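# Hang a picture frame level on a screw

## Task

Get the picture frame hanging on the screw and staying level without any support. It must rest on the screw's shaft (the shank), not on its head, at the point along the frame where it balances. The display board is free-standing and must still be upright on its own when you finish.

## Robot and tools

Robot: two arms, left_arm and right_arm, each ending in a two-finger gripper. Fingers extend along the gripper's +z axis and close along its y axis. The reported end_effector_position is the spot between the finger pads, roughly 5 mm short of the tips.

Frame: every position and orientation is given in one scene frame. Its origin sits at table-top height, halfway between the two arms' nominal bases. +z is up, +x points out over the table, and left_arm is on the +y side (arm names do not match image left/right). True bases are offset from nominal; a BASES line, if shown, gives the calibrated spot. Reported hand poses can be wrong by a few cm, more when the arm reaches far.

Row format (shared by execute_actions and move): one flat list of 16 numbers covering both arms, always all 16 even if one arm is idle. Order: left_arm x, y, z, qw, qx, qy, qz, opening, then right_arm in the same order. x, y, z are an absolute target position in metres in the scene frame; qw..qz is an absolute target orientation quaternion, w first. Opening runs from -1 (closed) to +1 (fully open, 0.070 m). To keep an arm still or keep its orientation, resend the exact pose from the result taken before it began to hold, not a drifted later reading. Each step the controller clips your target to within 70 mm and 16 degrees of where the gripper actually is.

execute_actions(actions, cameras): actions holds at most one item. An empty list is a look: it returns state and pictures. {"rows": [...], "steps": n} plays 1 to 15 rows, one per control step of 1/30 s (n at most 15, default 15, minimum 5; the last row repeats to fill). Any target more than 0.6 m from that arm's last reported position along any gripper axis makes the call be refused, and nothing is sent. {"steps": n} alone waits up to 300 steps, counted from the previous result, including your reply time. The result is taken 5 steps before the action ends; those steps run on afterwards.

move(target, speed, blend, blocking, cameras): target is a single 16-number row or a list of up to 15 rows, with no 0.6 m limit. Each gripper follows a straight path to its pose, turning the short way. speed is the top path speed in m/s, 0.002 to 0.5 (default 0.25), one value or one per target; rotation is capped at twice that in rad/s. blend, in metres, rounds corners at intermediate targets. The whole move lasts at least 0.5 s and at most 10 s. Paths do not avoid obstacles or the other arm; grippers lag and overshoot more at high speed, especially with a near-straight arm. Keep paths away from an arm's own base, which can flip its shoulder posture. New openings in later targets are applied only after all arms come to rest there. The result adds a move: line; done means within 3 mm and 2 degrees, off_target, moving, held or fault name arms that did not finish; limits=paced means the pose was clipped, limits=held means steps were withheld. Reaching a target says nothing about contact. blocking=false returns after about 0.5 s while the move continues.

wait(seconds 0 to 10) lets time pass without new commands and returns early if a move ends. stop brakes a running move (needs braking distance; fingers keep moving). zoom_image(camera, region [x0, y0, x1, y1] in image pixels, at most 504x504) enlarges part of the latest image from cam_head_left, cam_head_right, cam_left_wrist or cam_right_wrist. finished_scene(scene) ends the scene irreversibly; report done=true only if the frame truly hangs level on the shank and the board stands.

Cameras: four images of 896x504, with calibration given (OpenCV conventions). Wrist camera pictures may lag a moving arm.

Gripping: grip_measured reads the finger gap on the opening scale. To hold something, command about 0.05 below the reading at first contact for full force (less for a gentler grip). Closing fully takes about 1 s. Pads push up to about 20 N each; a fast close can squeeze harder.

Result lines: Joint positions (waist, shoulder, elbow, forearm roll, wrist pitch, wrist roll, then gripper gap in metres), joint torques (total drive output, noisy and offset, not just contact), Hand target (where the controller currently drives each gripper), and warnings like MOTOR HOT or fault lines.

Cautions: contact torque at a joint's limit (21.6 N m for the big joints, 7.52 N m for the wrist joints, whose motors only give about 4 N m) freezes that arm for 10 s. Hot motors (from holding loads, stretching out, or pushing at unreachable poses) can shut an arm down for 30 to 60 s at 80 °C, dropping what it holds. Faster moves hit harder and targets set past a contact press harder. Avoid arm-to-arm collisions, drops, releasing moving objects, and anything leaving the table. Do not knock the loose display board over. Random tugs on held parts or pushes on loose items may occur. Time while you think counts, and the simulation keeps running after the first robot call.

Each tool is called after "Emit:" as a command line: name --argument value for each argument, lists and objects as JSON in quotes; but a table of rows of numbers goes row by row, as --pt "numbers of a row", without its own name.

## Session

Emit:
execute_actions --actions '[]' --cameras '["all"]'

Scene clock: 0.00 s of 4500.00 s.
left_arm: end_effector_position=(+0.3510, +0.5999, +0.2155) grip_measured=+0.59 end_effector_quat_wxyz=(+0.247, -0.380, +0.744, +0.491) | right_arm: end_effector_position=(+0.3748, -0.3621, +0.2306) grip_measured=+0.98 end_effector_quat_wxyz=(+0.266, -0.127, +0.954, +0.046)
Joint positions: left_arm=[0.435 2.012 -1.399 1.391 1.016 -1.325 0.056] | right_arm=[-0.326 1.505 -1.187 0.405 0.93 -0.792 0.069]
Joint torques (N m): no reading
Motor temperatures (°C): left_arm=[31 31 32 33 36 30] | right_arm=[30 30 33 35 39 32]
Hand target: left_arm +0.3510, +0.5999, +0.2155; +0.247, -0.380, +0.744, +0.491 | right_arm +0.3748, -0.3621, +0.2306; +0.266, -0.127, +0.954, +0.046

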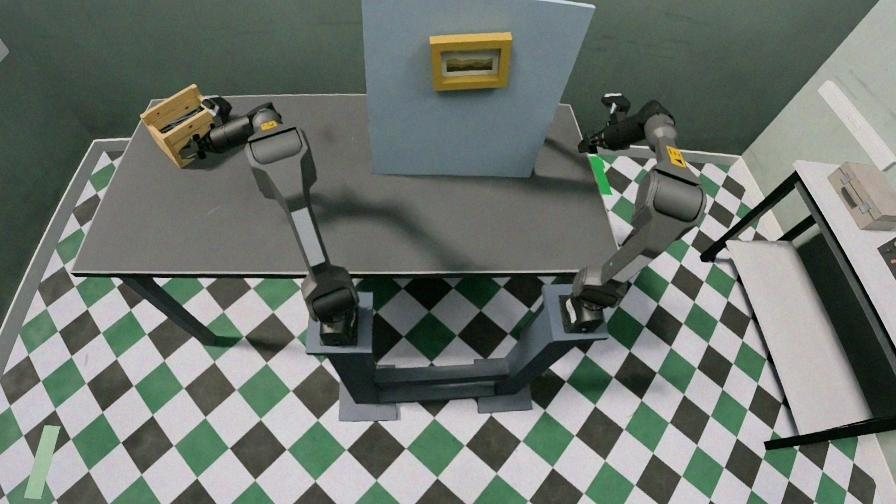

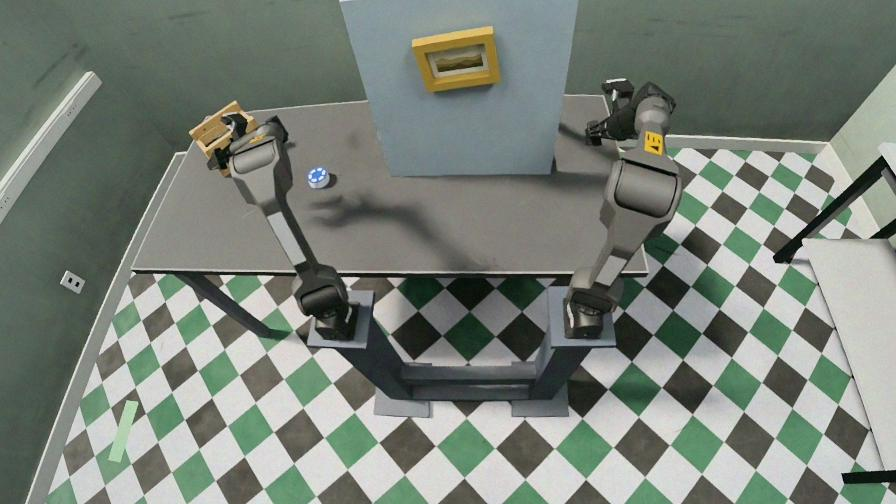

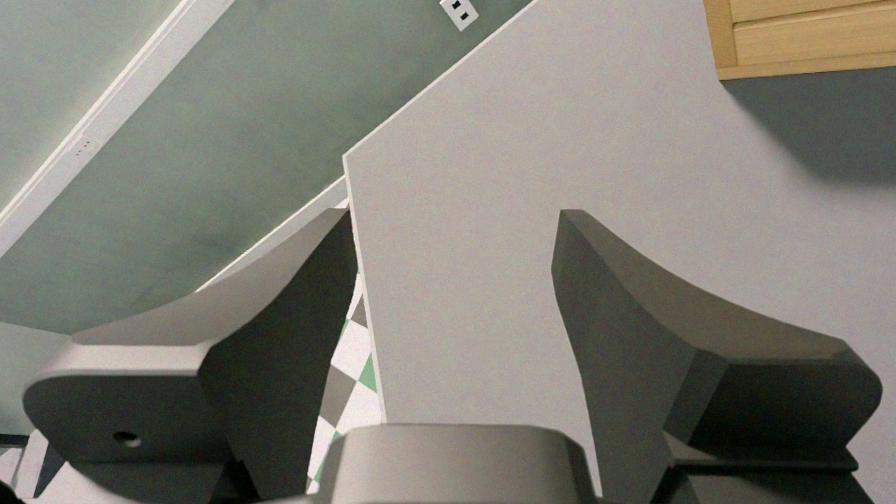

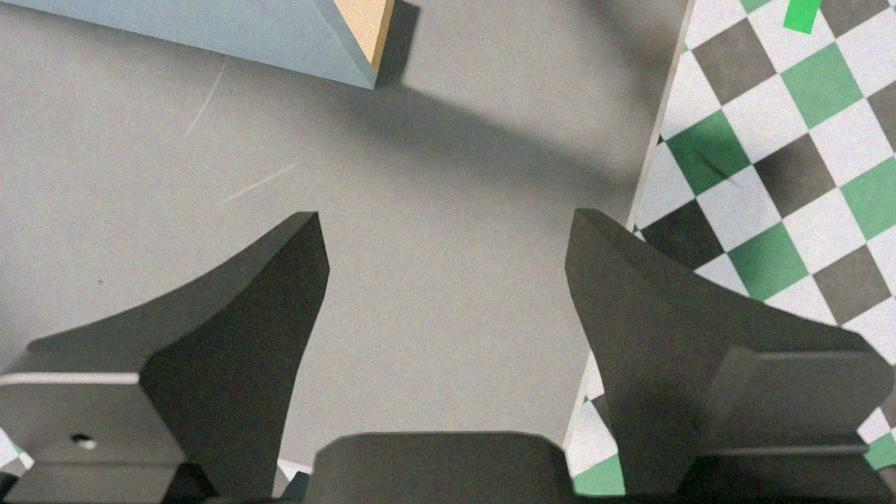

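Emit:
zoom_image --camera "cam_head_left" --region '[350, 0, 610, 180]'

Emit:
zoom_image --camera "cam_head_right" --region '[330, 0, 590, 180]'

Emit:
zoom_image --camera "cam_head_right" --region '[400, 10, 510, 100]'

Emit:
zoom_image --camera "cam_head_left" --region '[130, 70, 300, 180]'

Scaled by 1.938 from the camera's 896x504 image, which has a finer 1280x720 frame.

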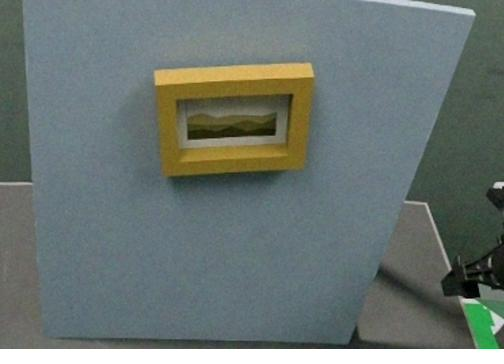

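Scaled by 1.938 from the camera's 896x504 image, which has a finer 1280x720 frame.

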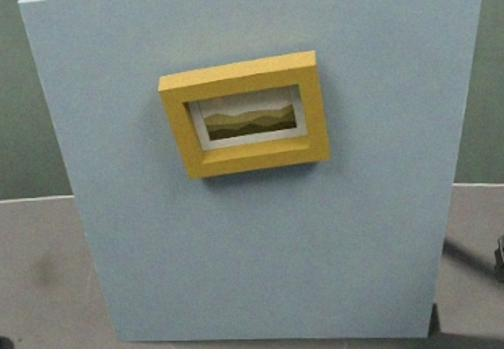

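Scaled by 4.582 from the camera's 896x504 image, which has a finer 1280x720 frame.

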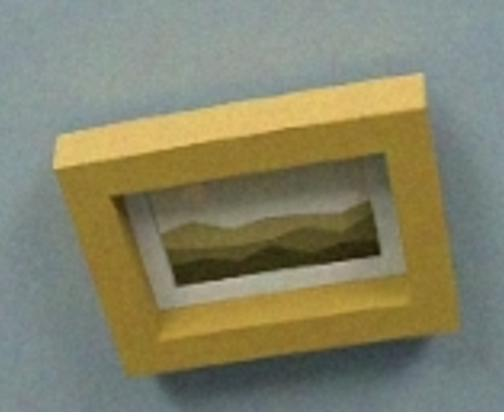

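Scaled by 2.965 from the camera's 896x504 image, which has a finer 1280x720 frame.

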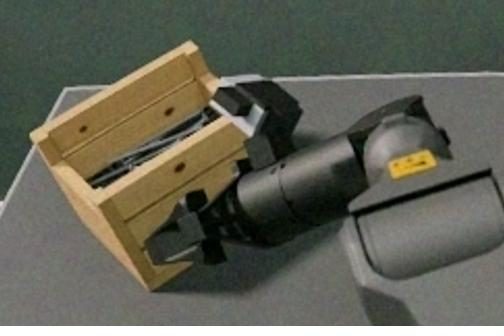

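Emit:
move --pt "0.351 0.5999 0.2155 0.247 -0.380 0.744 0.491 0.59 0.33 -0.28 0.42 0.7071 0 0.7071 0 0.98" --pt "0.351 0.5999 0.2155 0.247 -0.380 0.744 0.491 0.59 0.36 -0.12 0.5 0.7071 0 0.7071 0 0.98" --speed 0.25 --blend 0.05

Scene clock: 16.73 s of 4500.00 s.
left_arm: end_effector_position=(+0.3508, +0.6000, +0.2155) grip_measured=+0.59 end_effector_quat_wxyz=(+0.247, -0.380, +0.744, +0.491) | right_arm: end_effector_position=(+0.3600, -0.1201, +0.5003) grip_measured=+0.98 end_effector_quat_wxyz=(+0.707, +0.000, +0.707, +0.000)
Joint positions: left_arm=[0.435 2.013 -1.399 1.391 1.018 -1.325 0.056] | right_arm=[0.993 1.349 -1.353 1.633 -0.973 -1.68 0.069]
Joint torques (N m): left_arm=[-0.82 -7.76 -3.23 0.54 0.49 -0.09] | right_arm=[-0.35 -3.78 -3.51 -1.12 0.17 0.25]
Motor temperatures (°C): left_arm=[31 32 33 33 36 30] | right_arm=[30 30 34 35 39 32]
Hand target: left_arm +0.3510, +0.5999, +0.2155; +0.247, -0.380, +0.744, +0.491 | right_arm +0.3600, -0.1200, +0.5000; +0.707, +0.000, +0.707, +0.000
Off the commanded pose: left_arm 0.000 m, 0 deg | right_arm 0.000 m, 0 deg.
Kept back: nothing.
move: done; blend cut to 0 m at target 1
camera_calibration:
cam_left_wrist: T_world_to_cam=[[0.800828, -0.211141, -0.560441, -0.0299425], [-0.482033, -0.782587, -0.393956, 0.724194], [-0.355414, 0.585642, -0.728494, 0.0520087], [0, 0, 0, 1]] pos_world=[0.391549, 0.529965, 0.306408]
cam_right_wrist: T_world_to_cam=[[-0.0102701, -0.999176, -0.0392784, -0.096036], [-0.610063, 0.0373839, -0.79147, 0.613783], [0.792286, 0.0158338, -0.609944, 0.140212], [0, 0, 0, 1]] pos_world=[0.262372, -0.121122, 0.56754]

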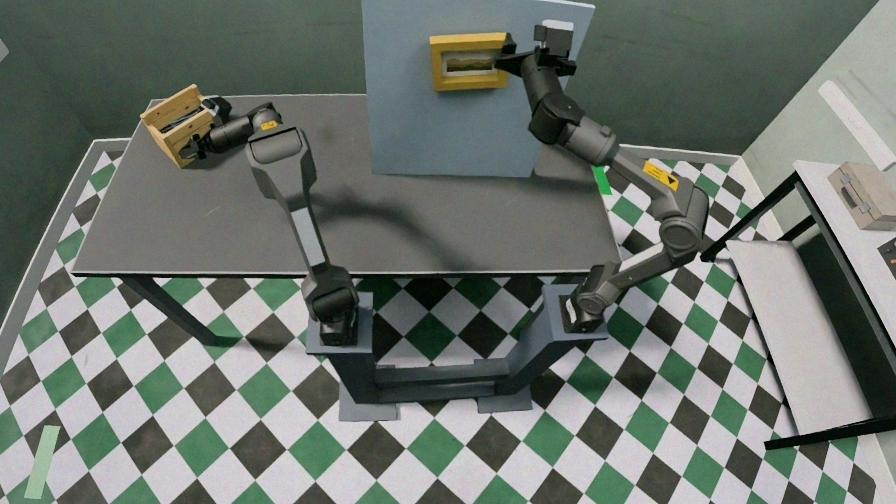

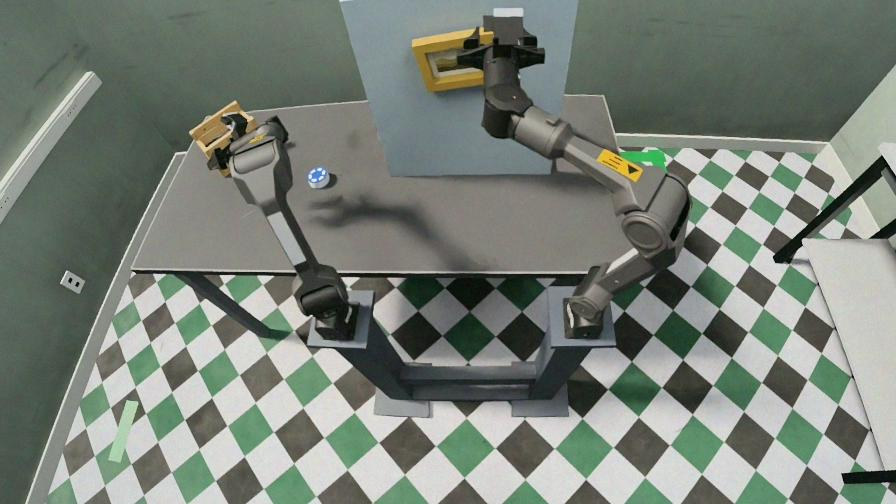

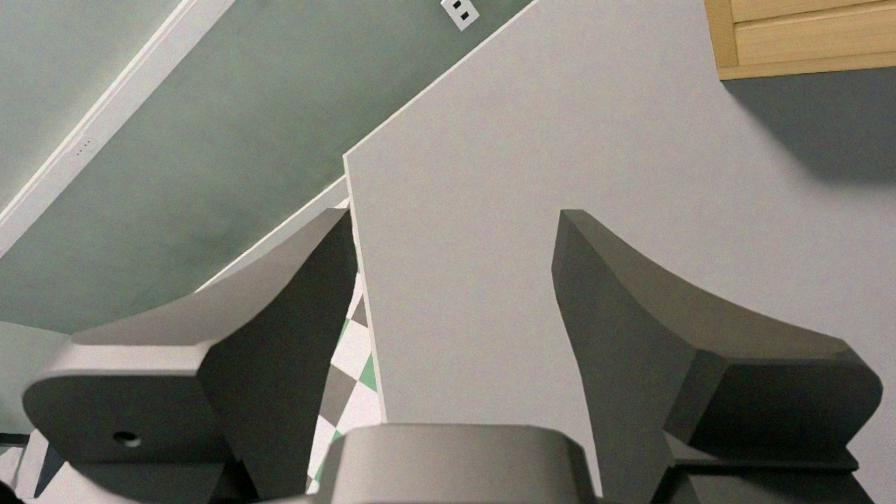

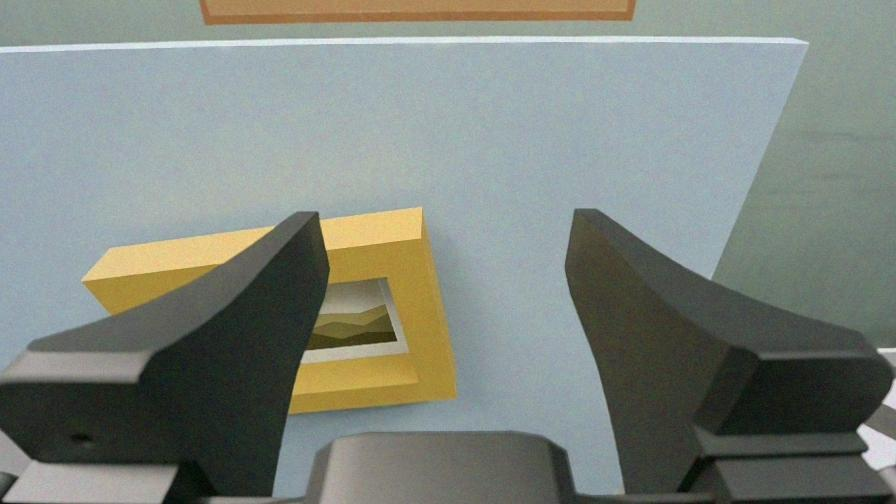

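Emit:
zoom_image --camera "cam_right_wrist" --region '[60, 180, 480, 420]'

Emit:
zoom_image --camera "cam_right_wrist" --region '[60, 190, 280, 310]'

Scaled by 1.200 from the camera's 896x504 image, which has a finer 1280x720 frame.

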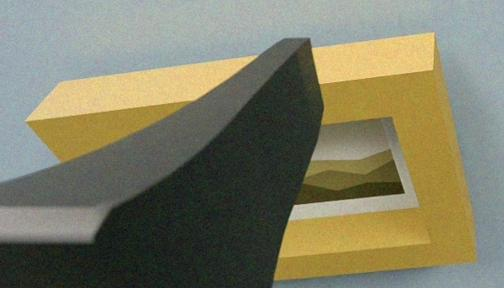

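Scaled by 2.291 from the camera's 896x504 image, which has a finer 1280x720 frame.

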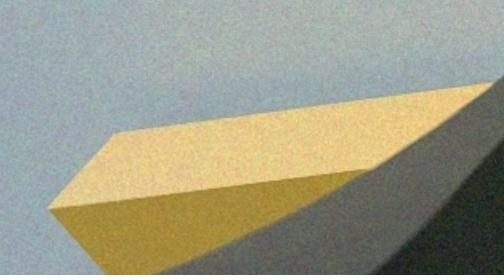

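Emit:
move --target '[0.351, 0.5999, 0.2155, 0.247, -0.380, 0.744, 0.491, 0.59, 0.42, -0.06, 0.51, 0.6428, 0, 0.766, 0, 0.98]' --speed 0.2 --cameras '["cam_right_wrist", "cam_head_left"]'

Scene clock: 19.67 s of 4500.00 s.
left_arm: end_effector_position=(+0.3508, +0.6000, +0.2155) grip_measured=+0.59 end_effector_quat_wxyz=(+0.247, -0.380, +0.744, +0.491) | right_arm: end_effector_position=(+0.4201, -0.0601, +0.5096) grip_measured=+0.98 end_effector_quat_wxyz=(+0.694, +0.008, +0.720, -0.009)
Joint positions: left_arm=[0.435 2.013 -1.399 1.391 1.018 -1.325 0.056] | right_arm=[0.952 1.681 -1.787 1.75 -0.974 -1.834 0.069]
Joint torques (N m): left_arm=[-0.64 -7.68 -2.95 0.55 0.44 -0.05] | right_arm=[0.66 -7.07 -4.13 -0.8 0.14 -0.09]
Motor temperatures (°C): left_arm=[31 32 33 33 36 30] | right_arm=[30 31 34 35 39 32]
Hand target: left_arm +0.3510, +0.5999, +0.2155; +0.247, -0.380, +0.744, +0.491 | right_arm +0.4199, -0.0600, +0.5098; +0.694, +0.007, +0.720, -0.009
Off the commanded pose: left_arm 0.000 m, 0 deg | right_arm 0.000 m, 8 deg.
joint sent to its limit (right arm) — joint 4 (forearm roll), upper limit.
Kept back: nothing.
move: off_target (right_arm)
camera_calibration:
cam_right_wrist: T_world_to_cam=[[-0.0350769, -0.998738, -0.035934, -0.0263468], [-0.638072, 0.0500546, -0.768348, 0.656301], [0.769177, -0.00402275, -0.639023, 0.120585], [0, 0, 0, 1]] pos_world=[0.325092, -0.0586794, 0.580377]
Images, in order (width x height): cam_head_left 896x504, cam_right_wrist 896x504.

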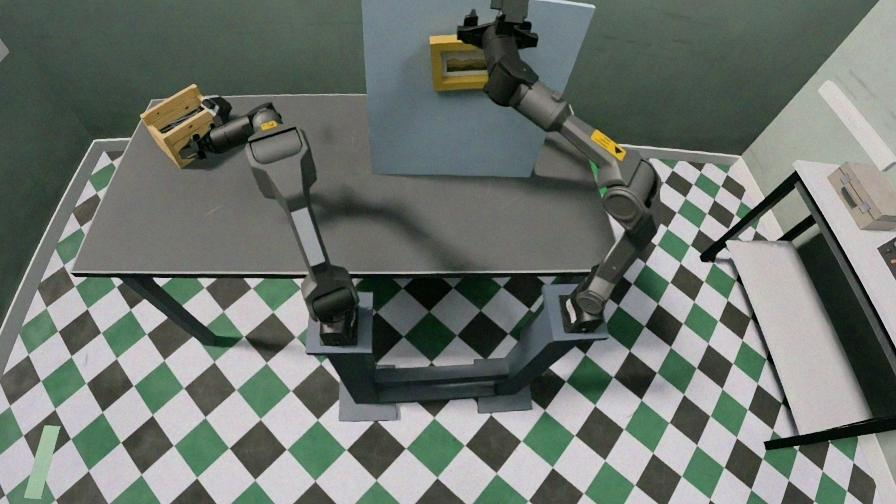

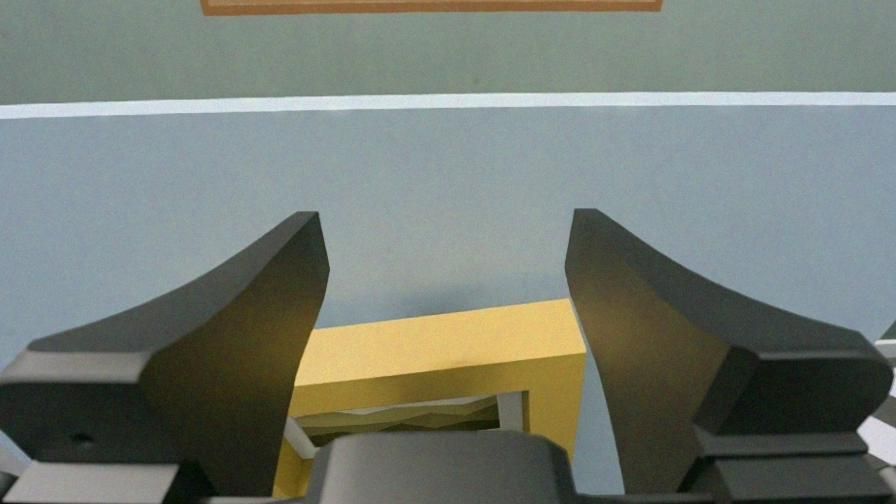

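Emit:
zoom_image --camera "cam_right_wrist" --region '[280, 240, 620, 440]'

Scaled by 1.482 from the camera's 896x504 image, which has a finer 1280x720 frame.

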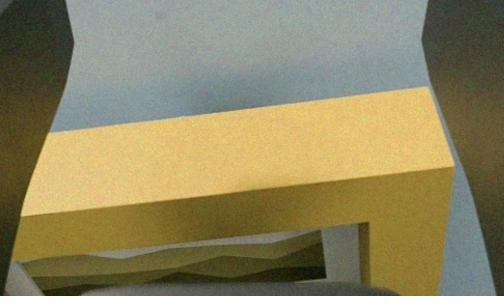

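Emit:
move --pt "0.351 0.5999 0.2155 0.247 -0.380 0.744 0.491 0.59 0.345 -0.045 0.48 0.7071 0 0.7071 0 0.4" --pt "0.351 0.5999 0.2155 0.247 -0.380 0.744 0.491 0.59 0.36 -0.026 0.437 0.5242 0.4745 0.5242 0.4745 0.4" --speed 0.25 --blend 0.03 --cameras '["cam_right_wrist", "cam_head_left", "cam_head_right"]'

Scene clock: 27.80 s of 4500.00 s.
left_arm: end_effector_position=(+0.3508, +0.6000, +0.2155) grip_measured=+0.59 end_effector_quat_wxyz=(+0.247, -0.380, +0.744, +0.491) | right_arm: end_effector_position=(+0.3599, -0.0262, +0.4372) grip_measured=+0.40 end_effector_quat_wxyz=(+0.524, +0.475, +0.524, +0.475)
Joint positions: left_arm=[0.435 2.013 -1.399 1.391 1.018 -1.325 0.056] | right_arm=[1.168 1.625 -1.394 1.506 -1.15 0.06 0.049]
Joint torques (N m): left_arm=[-0.44 -7.91 -2.88 0.68 0.35 -0.04] | right_arm=[-0.48 -5.35 -3.57 -1.22 -0.06 -0.22]
Motor temperatures (°C): left_arm=[31 33 33 33 36 30] | right_arm=[30 31 34 35 39 32]
Hand target: left_arm +0.3510, +0.5999, +0.2155; +0.247, -0.380, +0.744, +0.491 | right_arm +0.3600, -0.0260, +0.4370; +0.524, +0.475, +0.524, +0.475
Off the commanded pose: left_arm 0.000 m, 0 deg | right_arm 0.000 m, 0 deg.
Kept back: nothing.
move: done
camera_calibration:
cam_right_wrist: T_world_to_cam=[[-0.00992091, -0.0595647, -0.998175, 0.43904], [-0.609915, 0.791397, -0.0411635, 0.251972], [0.792404, 0.608394, -0.0441808, -0.131607], [0, 0, 0, 1]] pos_world=[0.262324, -0.0931896, 0.442796]
Images, in order (width x height): cam_head_left 896x504, cam_head_right 896x504, cam_right_wrist 896x504.

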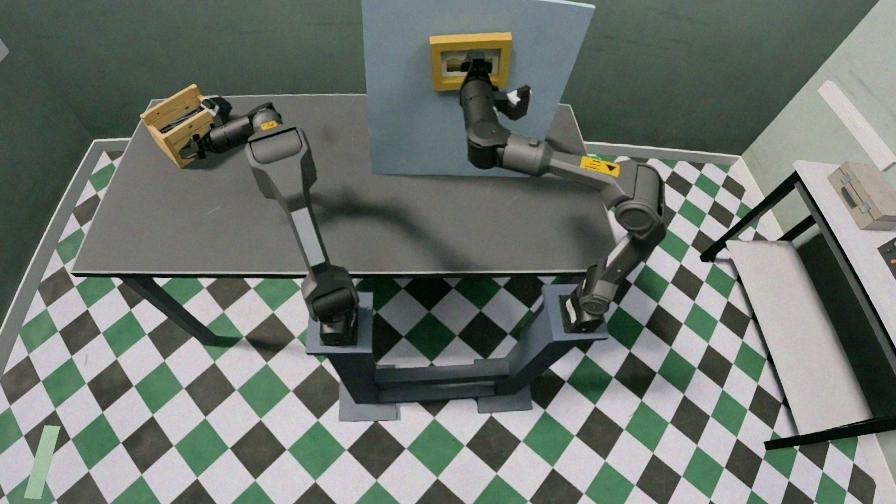

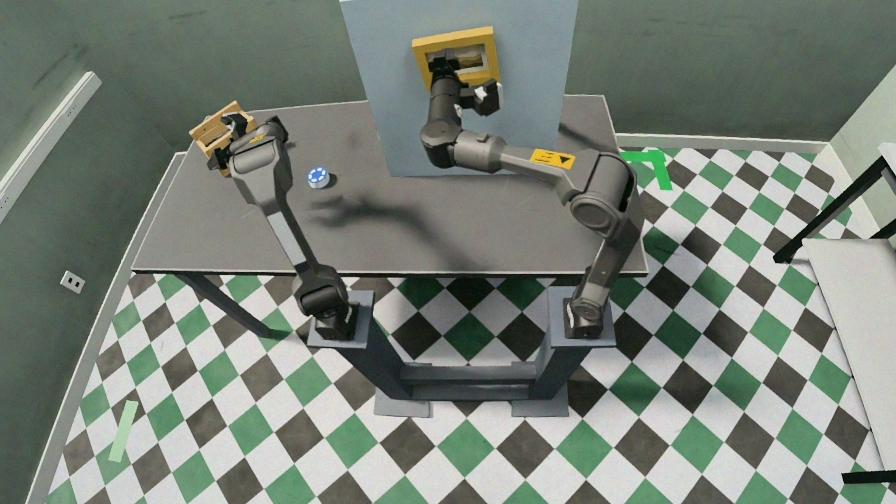

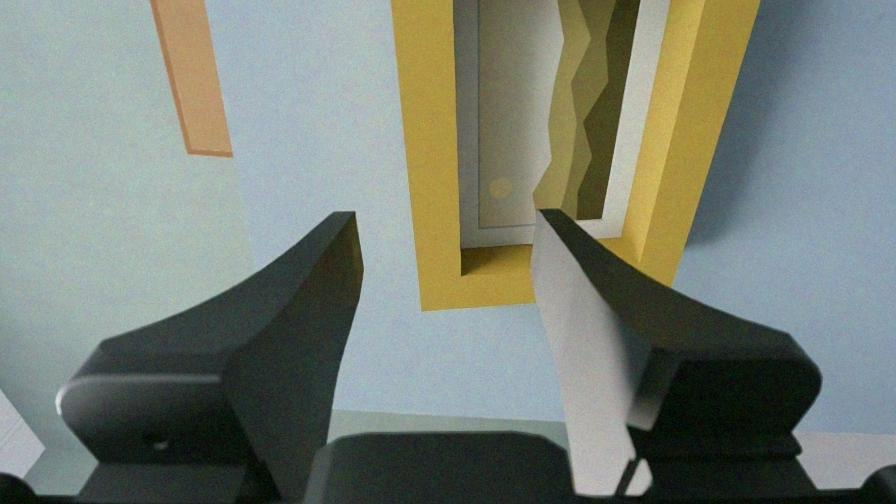

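Emit:
move --pt "0.351 0.5999 0.2155 0.247 -0.380 0.744 0.491 0.59 0.38 -0.026 0.4424 0.5242 0.4745 0.5242 0.4745 0.4" --pt "0.351 0.5999 0.2155 0.247 -0.380 0.744 0.491 0.59 0.41 -0.026 0.4424 0.5242 0.4745 0.5242 0.4745 0.4" --speed 0.1 --blend 0.01 --cameras '["cam_right_wrist", "cam_head_left", "cam_head_right"]'

Emit:
zoom_image --camera "cam_head_left" --region '[400, 10, 560, 110]'

Emit:
zoom_image --camera "cam_head_right" --region '[380, 10, 540, 110]'

Scene clock: 30.60 s of 4500.00 s.
left_arm: end_effector_position=(+0.3508, +0.6000, +0.2155) grip_measured=+0.59 end_effector_quat_wxyz=(+0.247, -0.380, +0.744, +0.491) | right_arm: end_effector_position=(+0.4104, -0.0260, +0.4421) grip_measured=+0.40 end_effector_quat_wxyz=(+0.524, +0.475, +0.524, +0.474)
Joint positions: left_arm=[0.435 2.013 -1.399 1.391 1.018 -1.325 0.056] | right_arm=[1.029 1.712 -1.523 1.508 -1.008 0.021 0.049]
Joint torques (N m): left_arm=[-0.54 -7.69 -2.92 0.65 0.32 -0.03] | right_arm=[0.64 -7.69 -3.73 -1.16 -0.24 -0.11]
Motor temperatures (°C): left_arm=[31 33 33 33 36 30] | right_arm=[30 31 34 35 39 32]
Hand target: left_arm +0.3510, +0.5999, +0.2155; +0.247, -0.380, +0.744, +0.491 | right_arm +0.4100, -0.0260, +0.4424; +0.524, +0.475, +0.524, +0.475
Off the commanded pose: left_arm 0.000 m, 0 deg | right_arm 0.001 m, 0 deg.
Kept back: nothing.
move: done
camera_calibration:
cam_right_wrist: T_world_to_cam=[[-0.0107709, -0.059928, -0.998145, 0.4448], [-0.609917, 0.791407, -0.040934, 0.282681], [0.792392, 0.608345, -0.0450753, -0.171161], [0, 0, 0, 1]] pos_world=[0.31283, -0.0929345, 0.447831]
Images, in order (width x height): cam_head_left 896x504, cam_head_right 896x504, cam_right_wrist 896x504.

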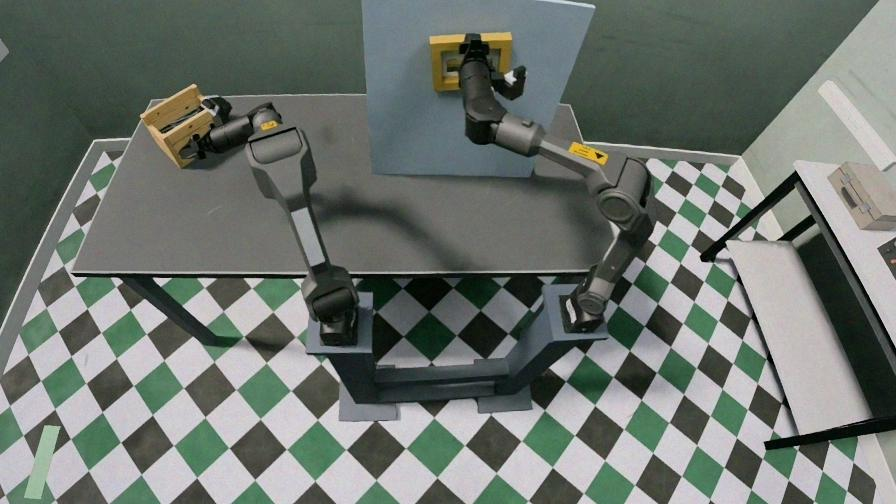

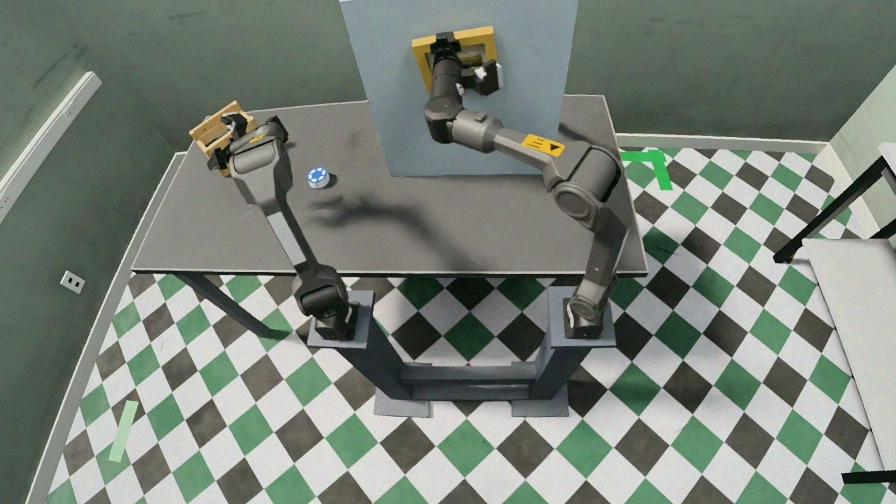

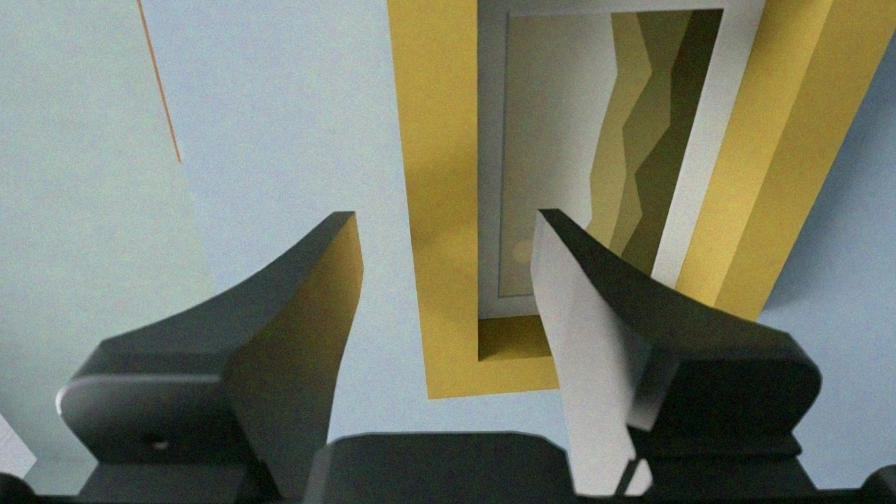

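Scaled by 3.150 from the camera's 896x504 image, which has a finer 1280x720 frame.

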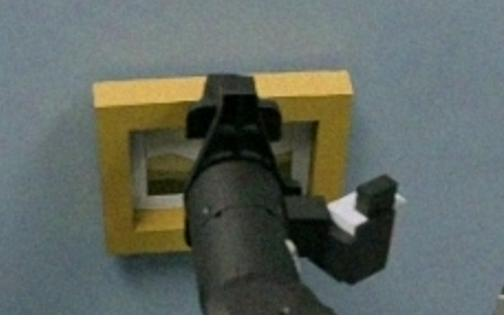

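Scaled by 3.150 from the camera's 896x504 image, which has a finer 1280x720 frame.

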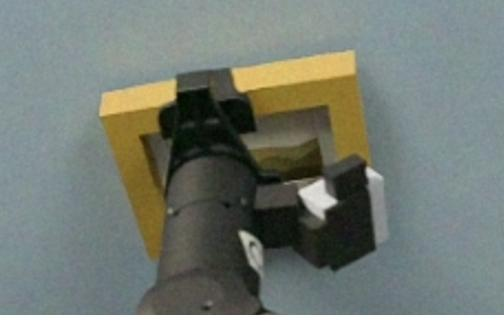

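Emit:
move --target '[0.351, 0.5999, 0.2155, 0.247, -0.380, 0.744, 0.491, 0.59, 0.426, -0.026, 0.4424, 0.5242, 0.4745, 0.5242, 0.4745, 0.4]' --speed 0.06 --cameras '["cam_right_wrist"]'

Emit:
zoom_image --camera "cam_right_wrist" --region '[300, 100, 600, 330]'

Scene clock: 31.83 s of 4500.00 s.
left_arm: end_effector_position=(+0.3508, +0.6000, +0.2155) grip_measured=+0.59 end_effector_quat_wxyz=(+0.247, -0.380, +0.744, +0.491) | right_arm: end_effector_position=(+0.4262, -0.0260, +0.4425) grip_measured=+0.40 end_effector_quat_wxyz=(+0.524, +0.474, +0.524, +0.475)
Joint positions: left_arm=[0.435 2.013 -1.399 1.391 1.018 -1.325 0.056] | right_arm=[0.989 1.743 -1.565 1.508 -0.968 0.011 0.049]
Joint torques (N m): left_arm=[-0.52 -7.82 -2.87 0.7 0.28 -0.04] | right_arm=[0.71 -6.88 -4.28 -0.97 -0.19 -0.16]
Motor temperatures (°C): left_arm=[31 33 33 33 36 30] | right_arm=[30 31 34 35 39 32]
Hand target: left_arm +0.3510, +0.5999, +0.2155; +0.247, -0.380, +0.744, +0.491 | right_arm +0.4260, -0.0260, +0.4424; +0.524, +0.475, +0.524, +0.475
Off the commanded pose: left_arm 0.000 m, 0 deg | right_arm 0.000 m, 0 deg.
Kept back: nothing.
move: done
camera_calibration:
cam_right_wrist: T_world_to_cam=[[-0.00950913, -0.0609662, -0.998095, 0.444773], [-0.610247, 0.79107, -0.0425066, 0.29319], [0.792154, 0.60868, -0.0447268, -0.183629], [0, 0, 0, 1]] pos_world=[0.328611, -0.0930464, 0.448175]
Images, in order (width x height): cam_right_wrist 896x504.

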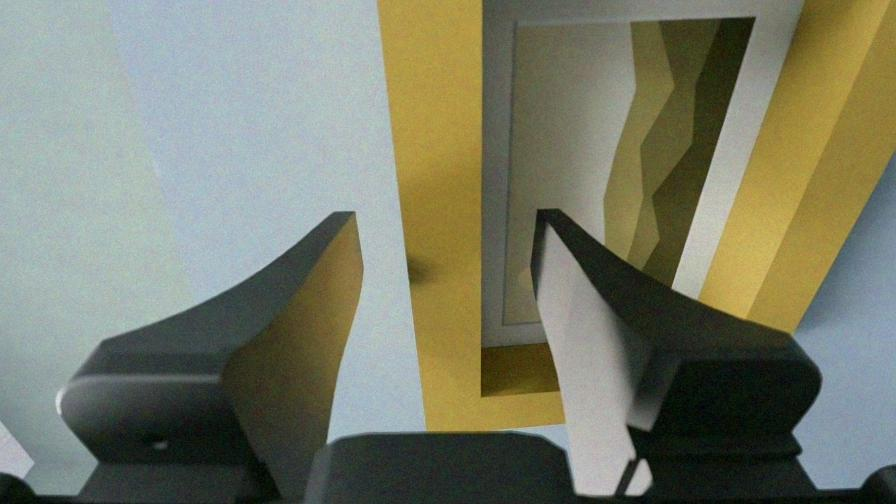

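Scaled by 1.680 from the camera's 896x504 image, which has a finer 1280x720 frame.

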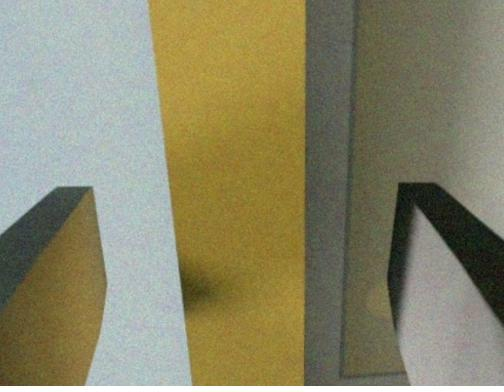

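Emit:
move --pt "0.351 0.5999 0.2155 0.247 -0.380 0.744 0.491 0.59 0.430 -0.026 0.4424 0.5242 0.4745 0.5242 0.4745 0.4" --pt "0.351 0.5999 0.2155 0.247 -0.380 0.744 0.491 0.59 0.430 -0.026 0.4424 0.5242 0.4745 0.5242 0.4745 -0.38" --speed 0.06 --cameras '["cam_right_wrist"]'

Emit:
zoom_image --camera "cam_right_wrist" --region '[300, 100, 600, 330]'

Scene clock: 33.97 s of 4500.00 s.
left_arm: end_effector_position=(+0.3508, +0.6000, +0.2155) grip_measured=+0.59 end_effector_quat_wxyz=(+0.247, -0.380, +0.744, +0.491) | right_arm: end_effector_position=(+0.4299, -0.0260, +0.4432) grip_measured=-0.38 end_effector_quat_wxyz=(+0.525, +0.474, +0.524, +0.475)
Joint positions: left_arm=[0.435 2.013 -1.399 1.391 1.018 -1.325 0.056] | right_arm=[0.98 1.751 -1.577 1.508 -0.959 0.008 0.022]
Joint torques (N m): left_arm=[-0.51 -7.93 -2.91 0.73 0.28 0.01] | right_arm=[-0.28 -6.3 -3.85 -0.72 -0.04 -0.18]
Motor temperatures (°C): left_arm=[31 33 33 33 36 30] | right_arm=[30 31 34 35 39 32]
Hand target: left_arm +0.3510, +0.5999, +0.2155; +0.247, -0.380, +0.744, +0.491 | right_arm +0.4300, -0.0260, +0.4424; +0.524, +0.475, +0.524, +0.475
Off the commanded pose: left_arm 0.000 m, 0 deg | right_arm 0.001 m, 0 deg.
Kept back: nothing.
move: done
camera_calibration:
cam_right_wrist: T_world_to_cam=[[-0.00804002, -0.0604162, -0.998141, 0.444899], [-0.610283, 0.791017, -0.0429635, 0.29567], [0.792142, 0.608803, -0.0432308, -0.187203], [0, 0, 0, 1]] pos_world=[0.332311, -0.0930312, 0.448682]
Images, in order (width x height): cam_right_wrist 896x504.

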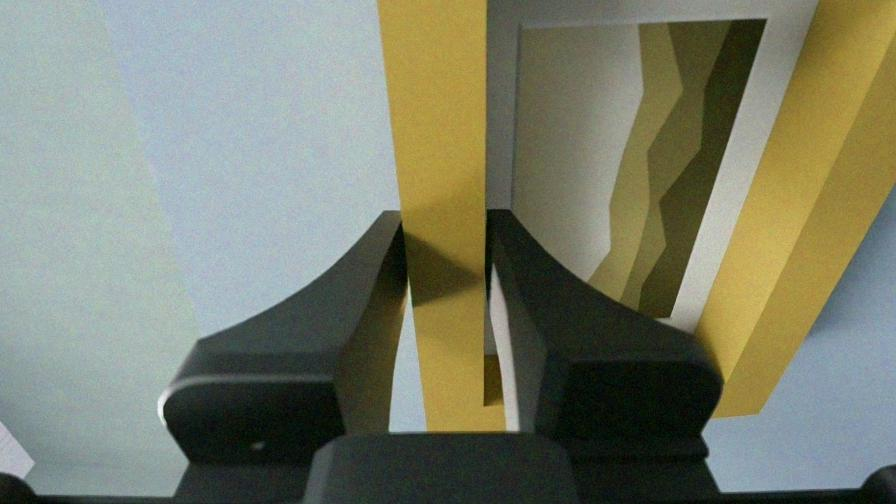

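Scaled by 1.680 from the camera's 896x504 image, which has a finer 1280x720 frame.

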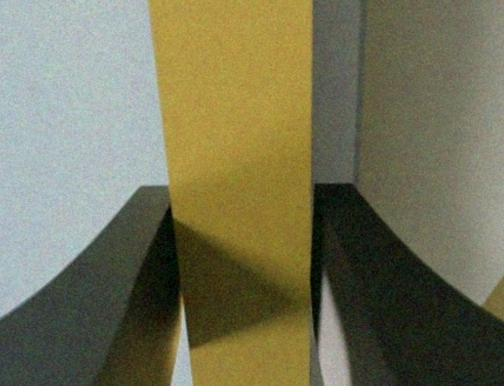

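Emit:
move --target '[0.351, 0.5999, 0.2155, 0.247, -0.380, 0.744, 0.491, 0.59, 0.430, -0.026, 0.4430, 0.5242, 0.4745, 0.5242, 0.4745, -0.50]' --speed 0.06 --cameras '["cam_right_wrist"]'

Scene clock: 34.90 s of 4500.00 s.
left_arm: end_effector_position=(+0.3508, +0.6000, +0.2155) grip_measured=+0.59 end_effector_quat_wxyz=(+0.247, -0.380, +0.744, +0.491) | right_arm: end_effector_position=(+0.4299, -0.0260, +0.4432) grip_measured=-0.43 end_effector_quat_wxyz=(+0.525, +0.474, +0.524, +0.475)
Joint positions: left_arm=[0.435 2.013 -1.399 1.391 1.018 -1.325 0.056] | right_arm=[0.98 1.751 -1.578 1.51 -0.959 0.005 0.02]
Joint torques (N m): left_arm=[-0.44 -7.91 -2.84 0.74 0.24 -0.01] | right_arm=[-0.16 -4.85 -2.98 0.55 -0.14 -0.06]
Motor temperatures (°C): left_arm=[31 33 33 33 36 30] | right_arm=[30 31 34 35 39 32]
Hand target: left_arm +0.3510, +0.5999, +0.2155; +0.247, -0.380, +0.744, +0.491 | right_arm +0.4300, -0.0260, +0.4430; +0.524, +0.475, +0.524, +0.475
Off the commanded pose: left_arm 0.000 m, 0 deg | right_arm 0.000 m, 0 deg.
Kept back: nothing.
move: done
camera_calibration:
cam_right_wrist: T_world_to_cam=[[-0.00914322, -0.0613455, -0.998075, 0.445316], [-0.61019, 0.791085, -0.0430333, 0.295694], [0.792202, 0.608622, -0.0446655, -0.186574], [0, 0, 0, 1]] pos_world=[0.332305, -0.093048, 0.44885]
Images, in order (width x height): cam_right_wrist 896x504.

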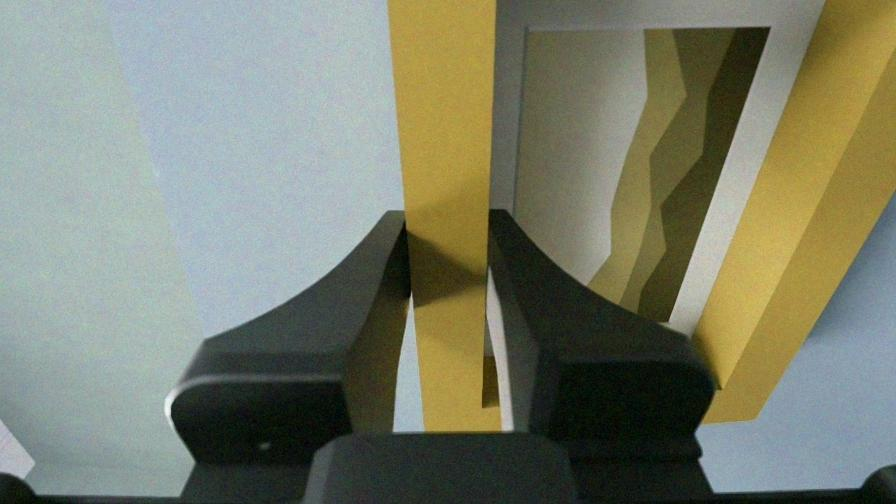

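Emit:
move --target '[0.351, 0.5999, 0.2155, 0.247, -0.380, 0.744, 0.491, 0.59, 0.430, -0.026, 0.4580, 0.5242, 0.4745, 0.5242, 0.4745, -0.50]' --speed 0.06 --cameras '["cam_right_wrist", "cam_head_left", "cam_head_right"]'

Emit:
zoom_image --camera "cam_head_left" --region '[400, 10, 560, 110]'

Emit:
zoom_image --camera "cam_head_right" --region '[380, 10, 540, 110]'

Scene clock: 35.97 s of 4500.00 s.
left_arm: end_effector_position=(+0.3508, +0.6000, +0.2155) grip_measured=+0.59 end_effector_quat_wxyz=(+0.247, -0.380, +0.744, +0.491) | right_arm: end_effector_position=(+0.4302, -0.0258, +0.4571) grip_measured=-0.44 end_effector_quat_wxyz=(+0.524, +0.475, +0.525, +0.474)
Joint positions: left_arm=[0.435 2.013 -1.399 1.391 1.018 -1.325 0.056] | right_arm=[0.98 1.754 -1.641 1.555 -0.957 -0.07 0.02]
Joint torques (N m): left_arm=[-0.38 -7.84 -2.78 0.75 0.22 0] | right_arm=[-0.66 -9.33 -4.98 -2 0.06 0.11]
Motor temperatures (°C): left_arm=[31 33 33 33 36 30] | right_arm=[30 31 34 35 39 32]
Hand target: left_arm +0.3510, +0.5999, +0.2155; +0.247, -0.380, +0.744, +0.491 | right_arm +0.4300, -0.0260, +0.4580; +0.524, +0.475, +0.524, +0.475
Off the commanded pose: left_arm 0.000 m, 0 deg | right_arm 0.001 m, 0 deg.
Kept back: nothing.
move: done
camera_calibration:
cam_right_wrist: T_world_to_cam=[[-0.0122947, -0.0610943, -0.998056, 0.460603], [-0.609889, 0.791429, -0.0409329, 0.295172], [0.792391, 0.608201, -0.0469911, -0.185346], [0, 0, 0, 1]] pos_world=[0.332552, -0.0927397, 0.46308]
Images, in order (width x height): cam_head_left 896x504, cam_head_right 896x504, cam_right_wrist 896x504.

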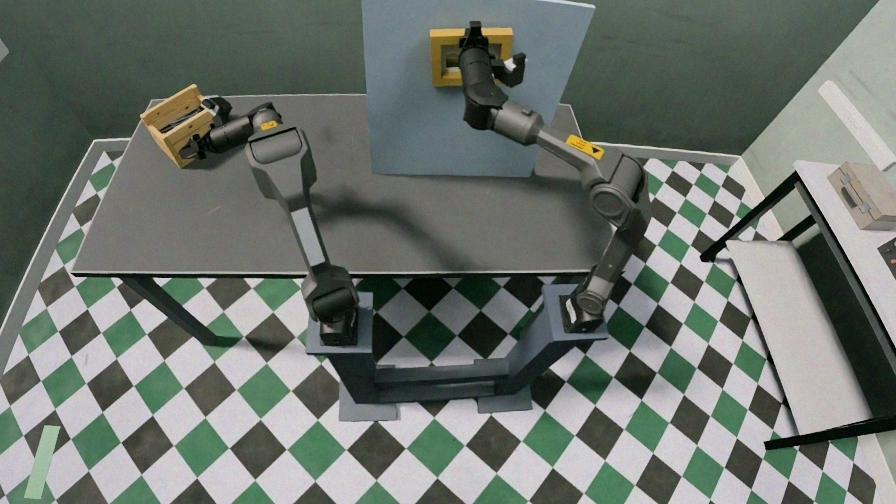

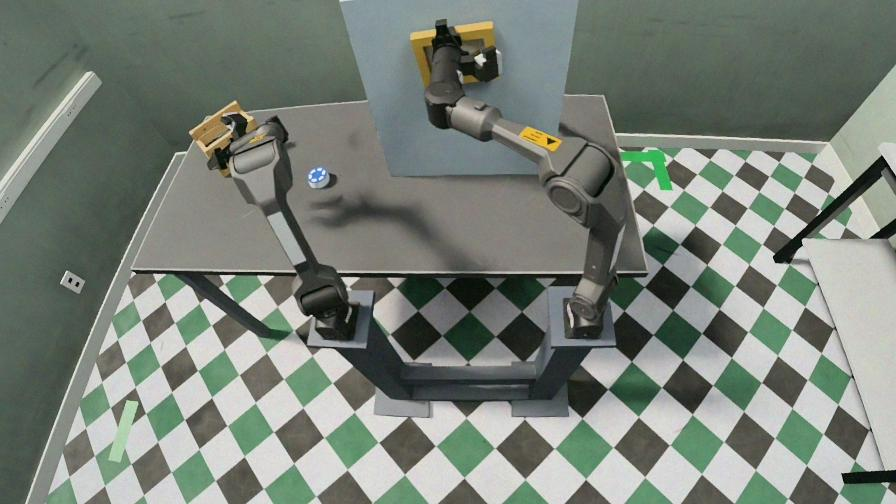

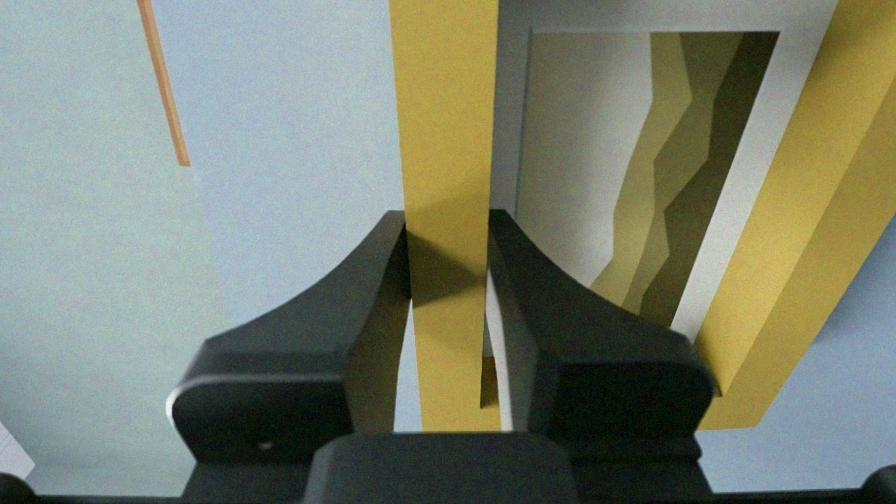

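Scaled by 3.150 from the camera's 896x504 image, which has a finer 1280x720 frame.

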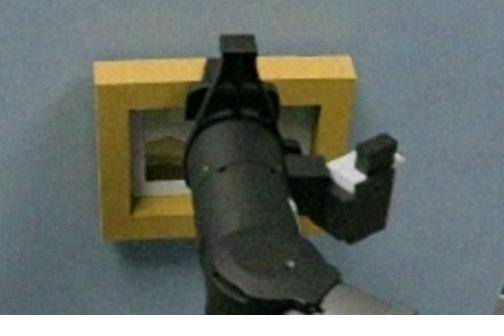

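Scaled by 3.150 from the camera's 896x504 image, which has a finer 1280x720 frame.

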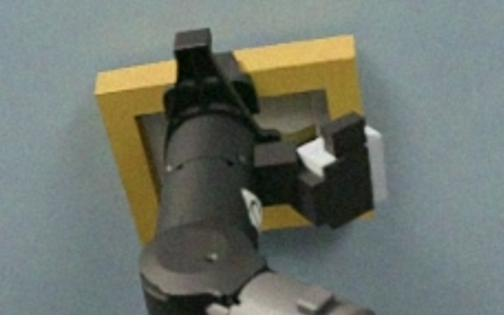

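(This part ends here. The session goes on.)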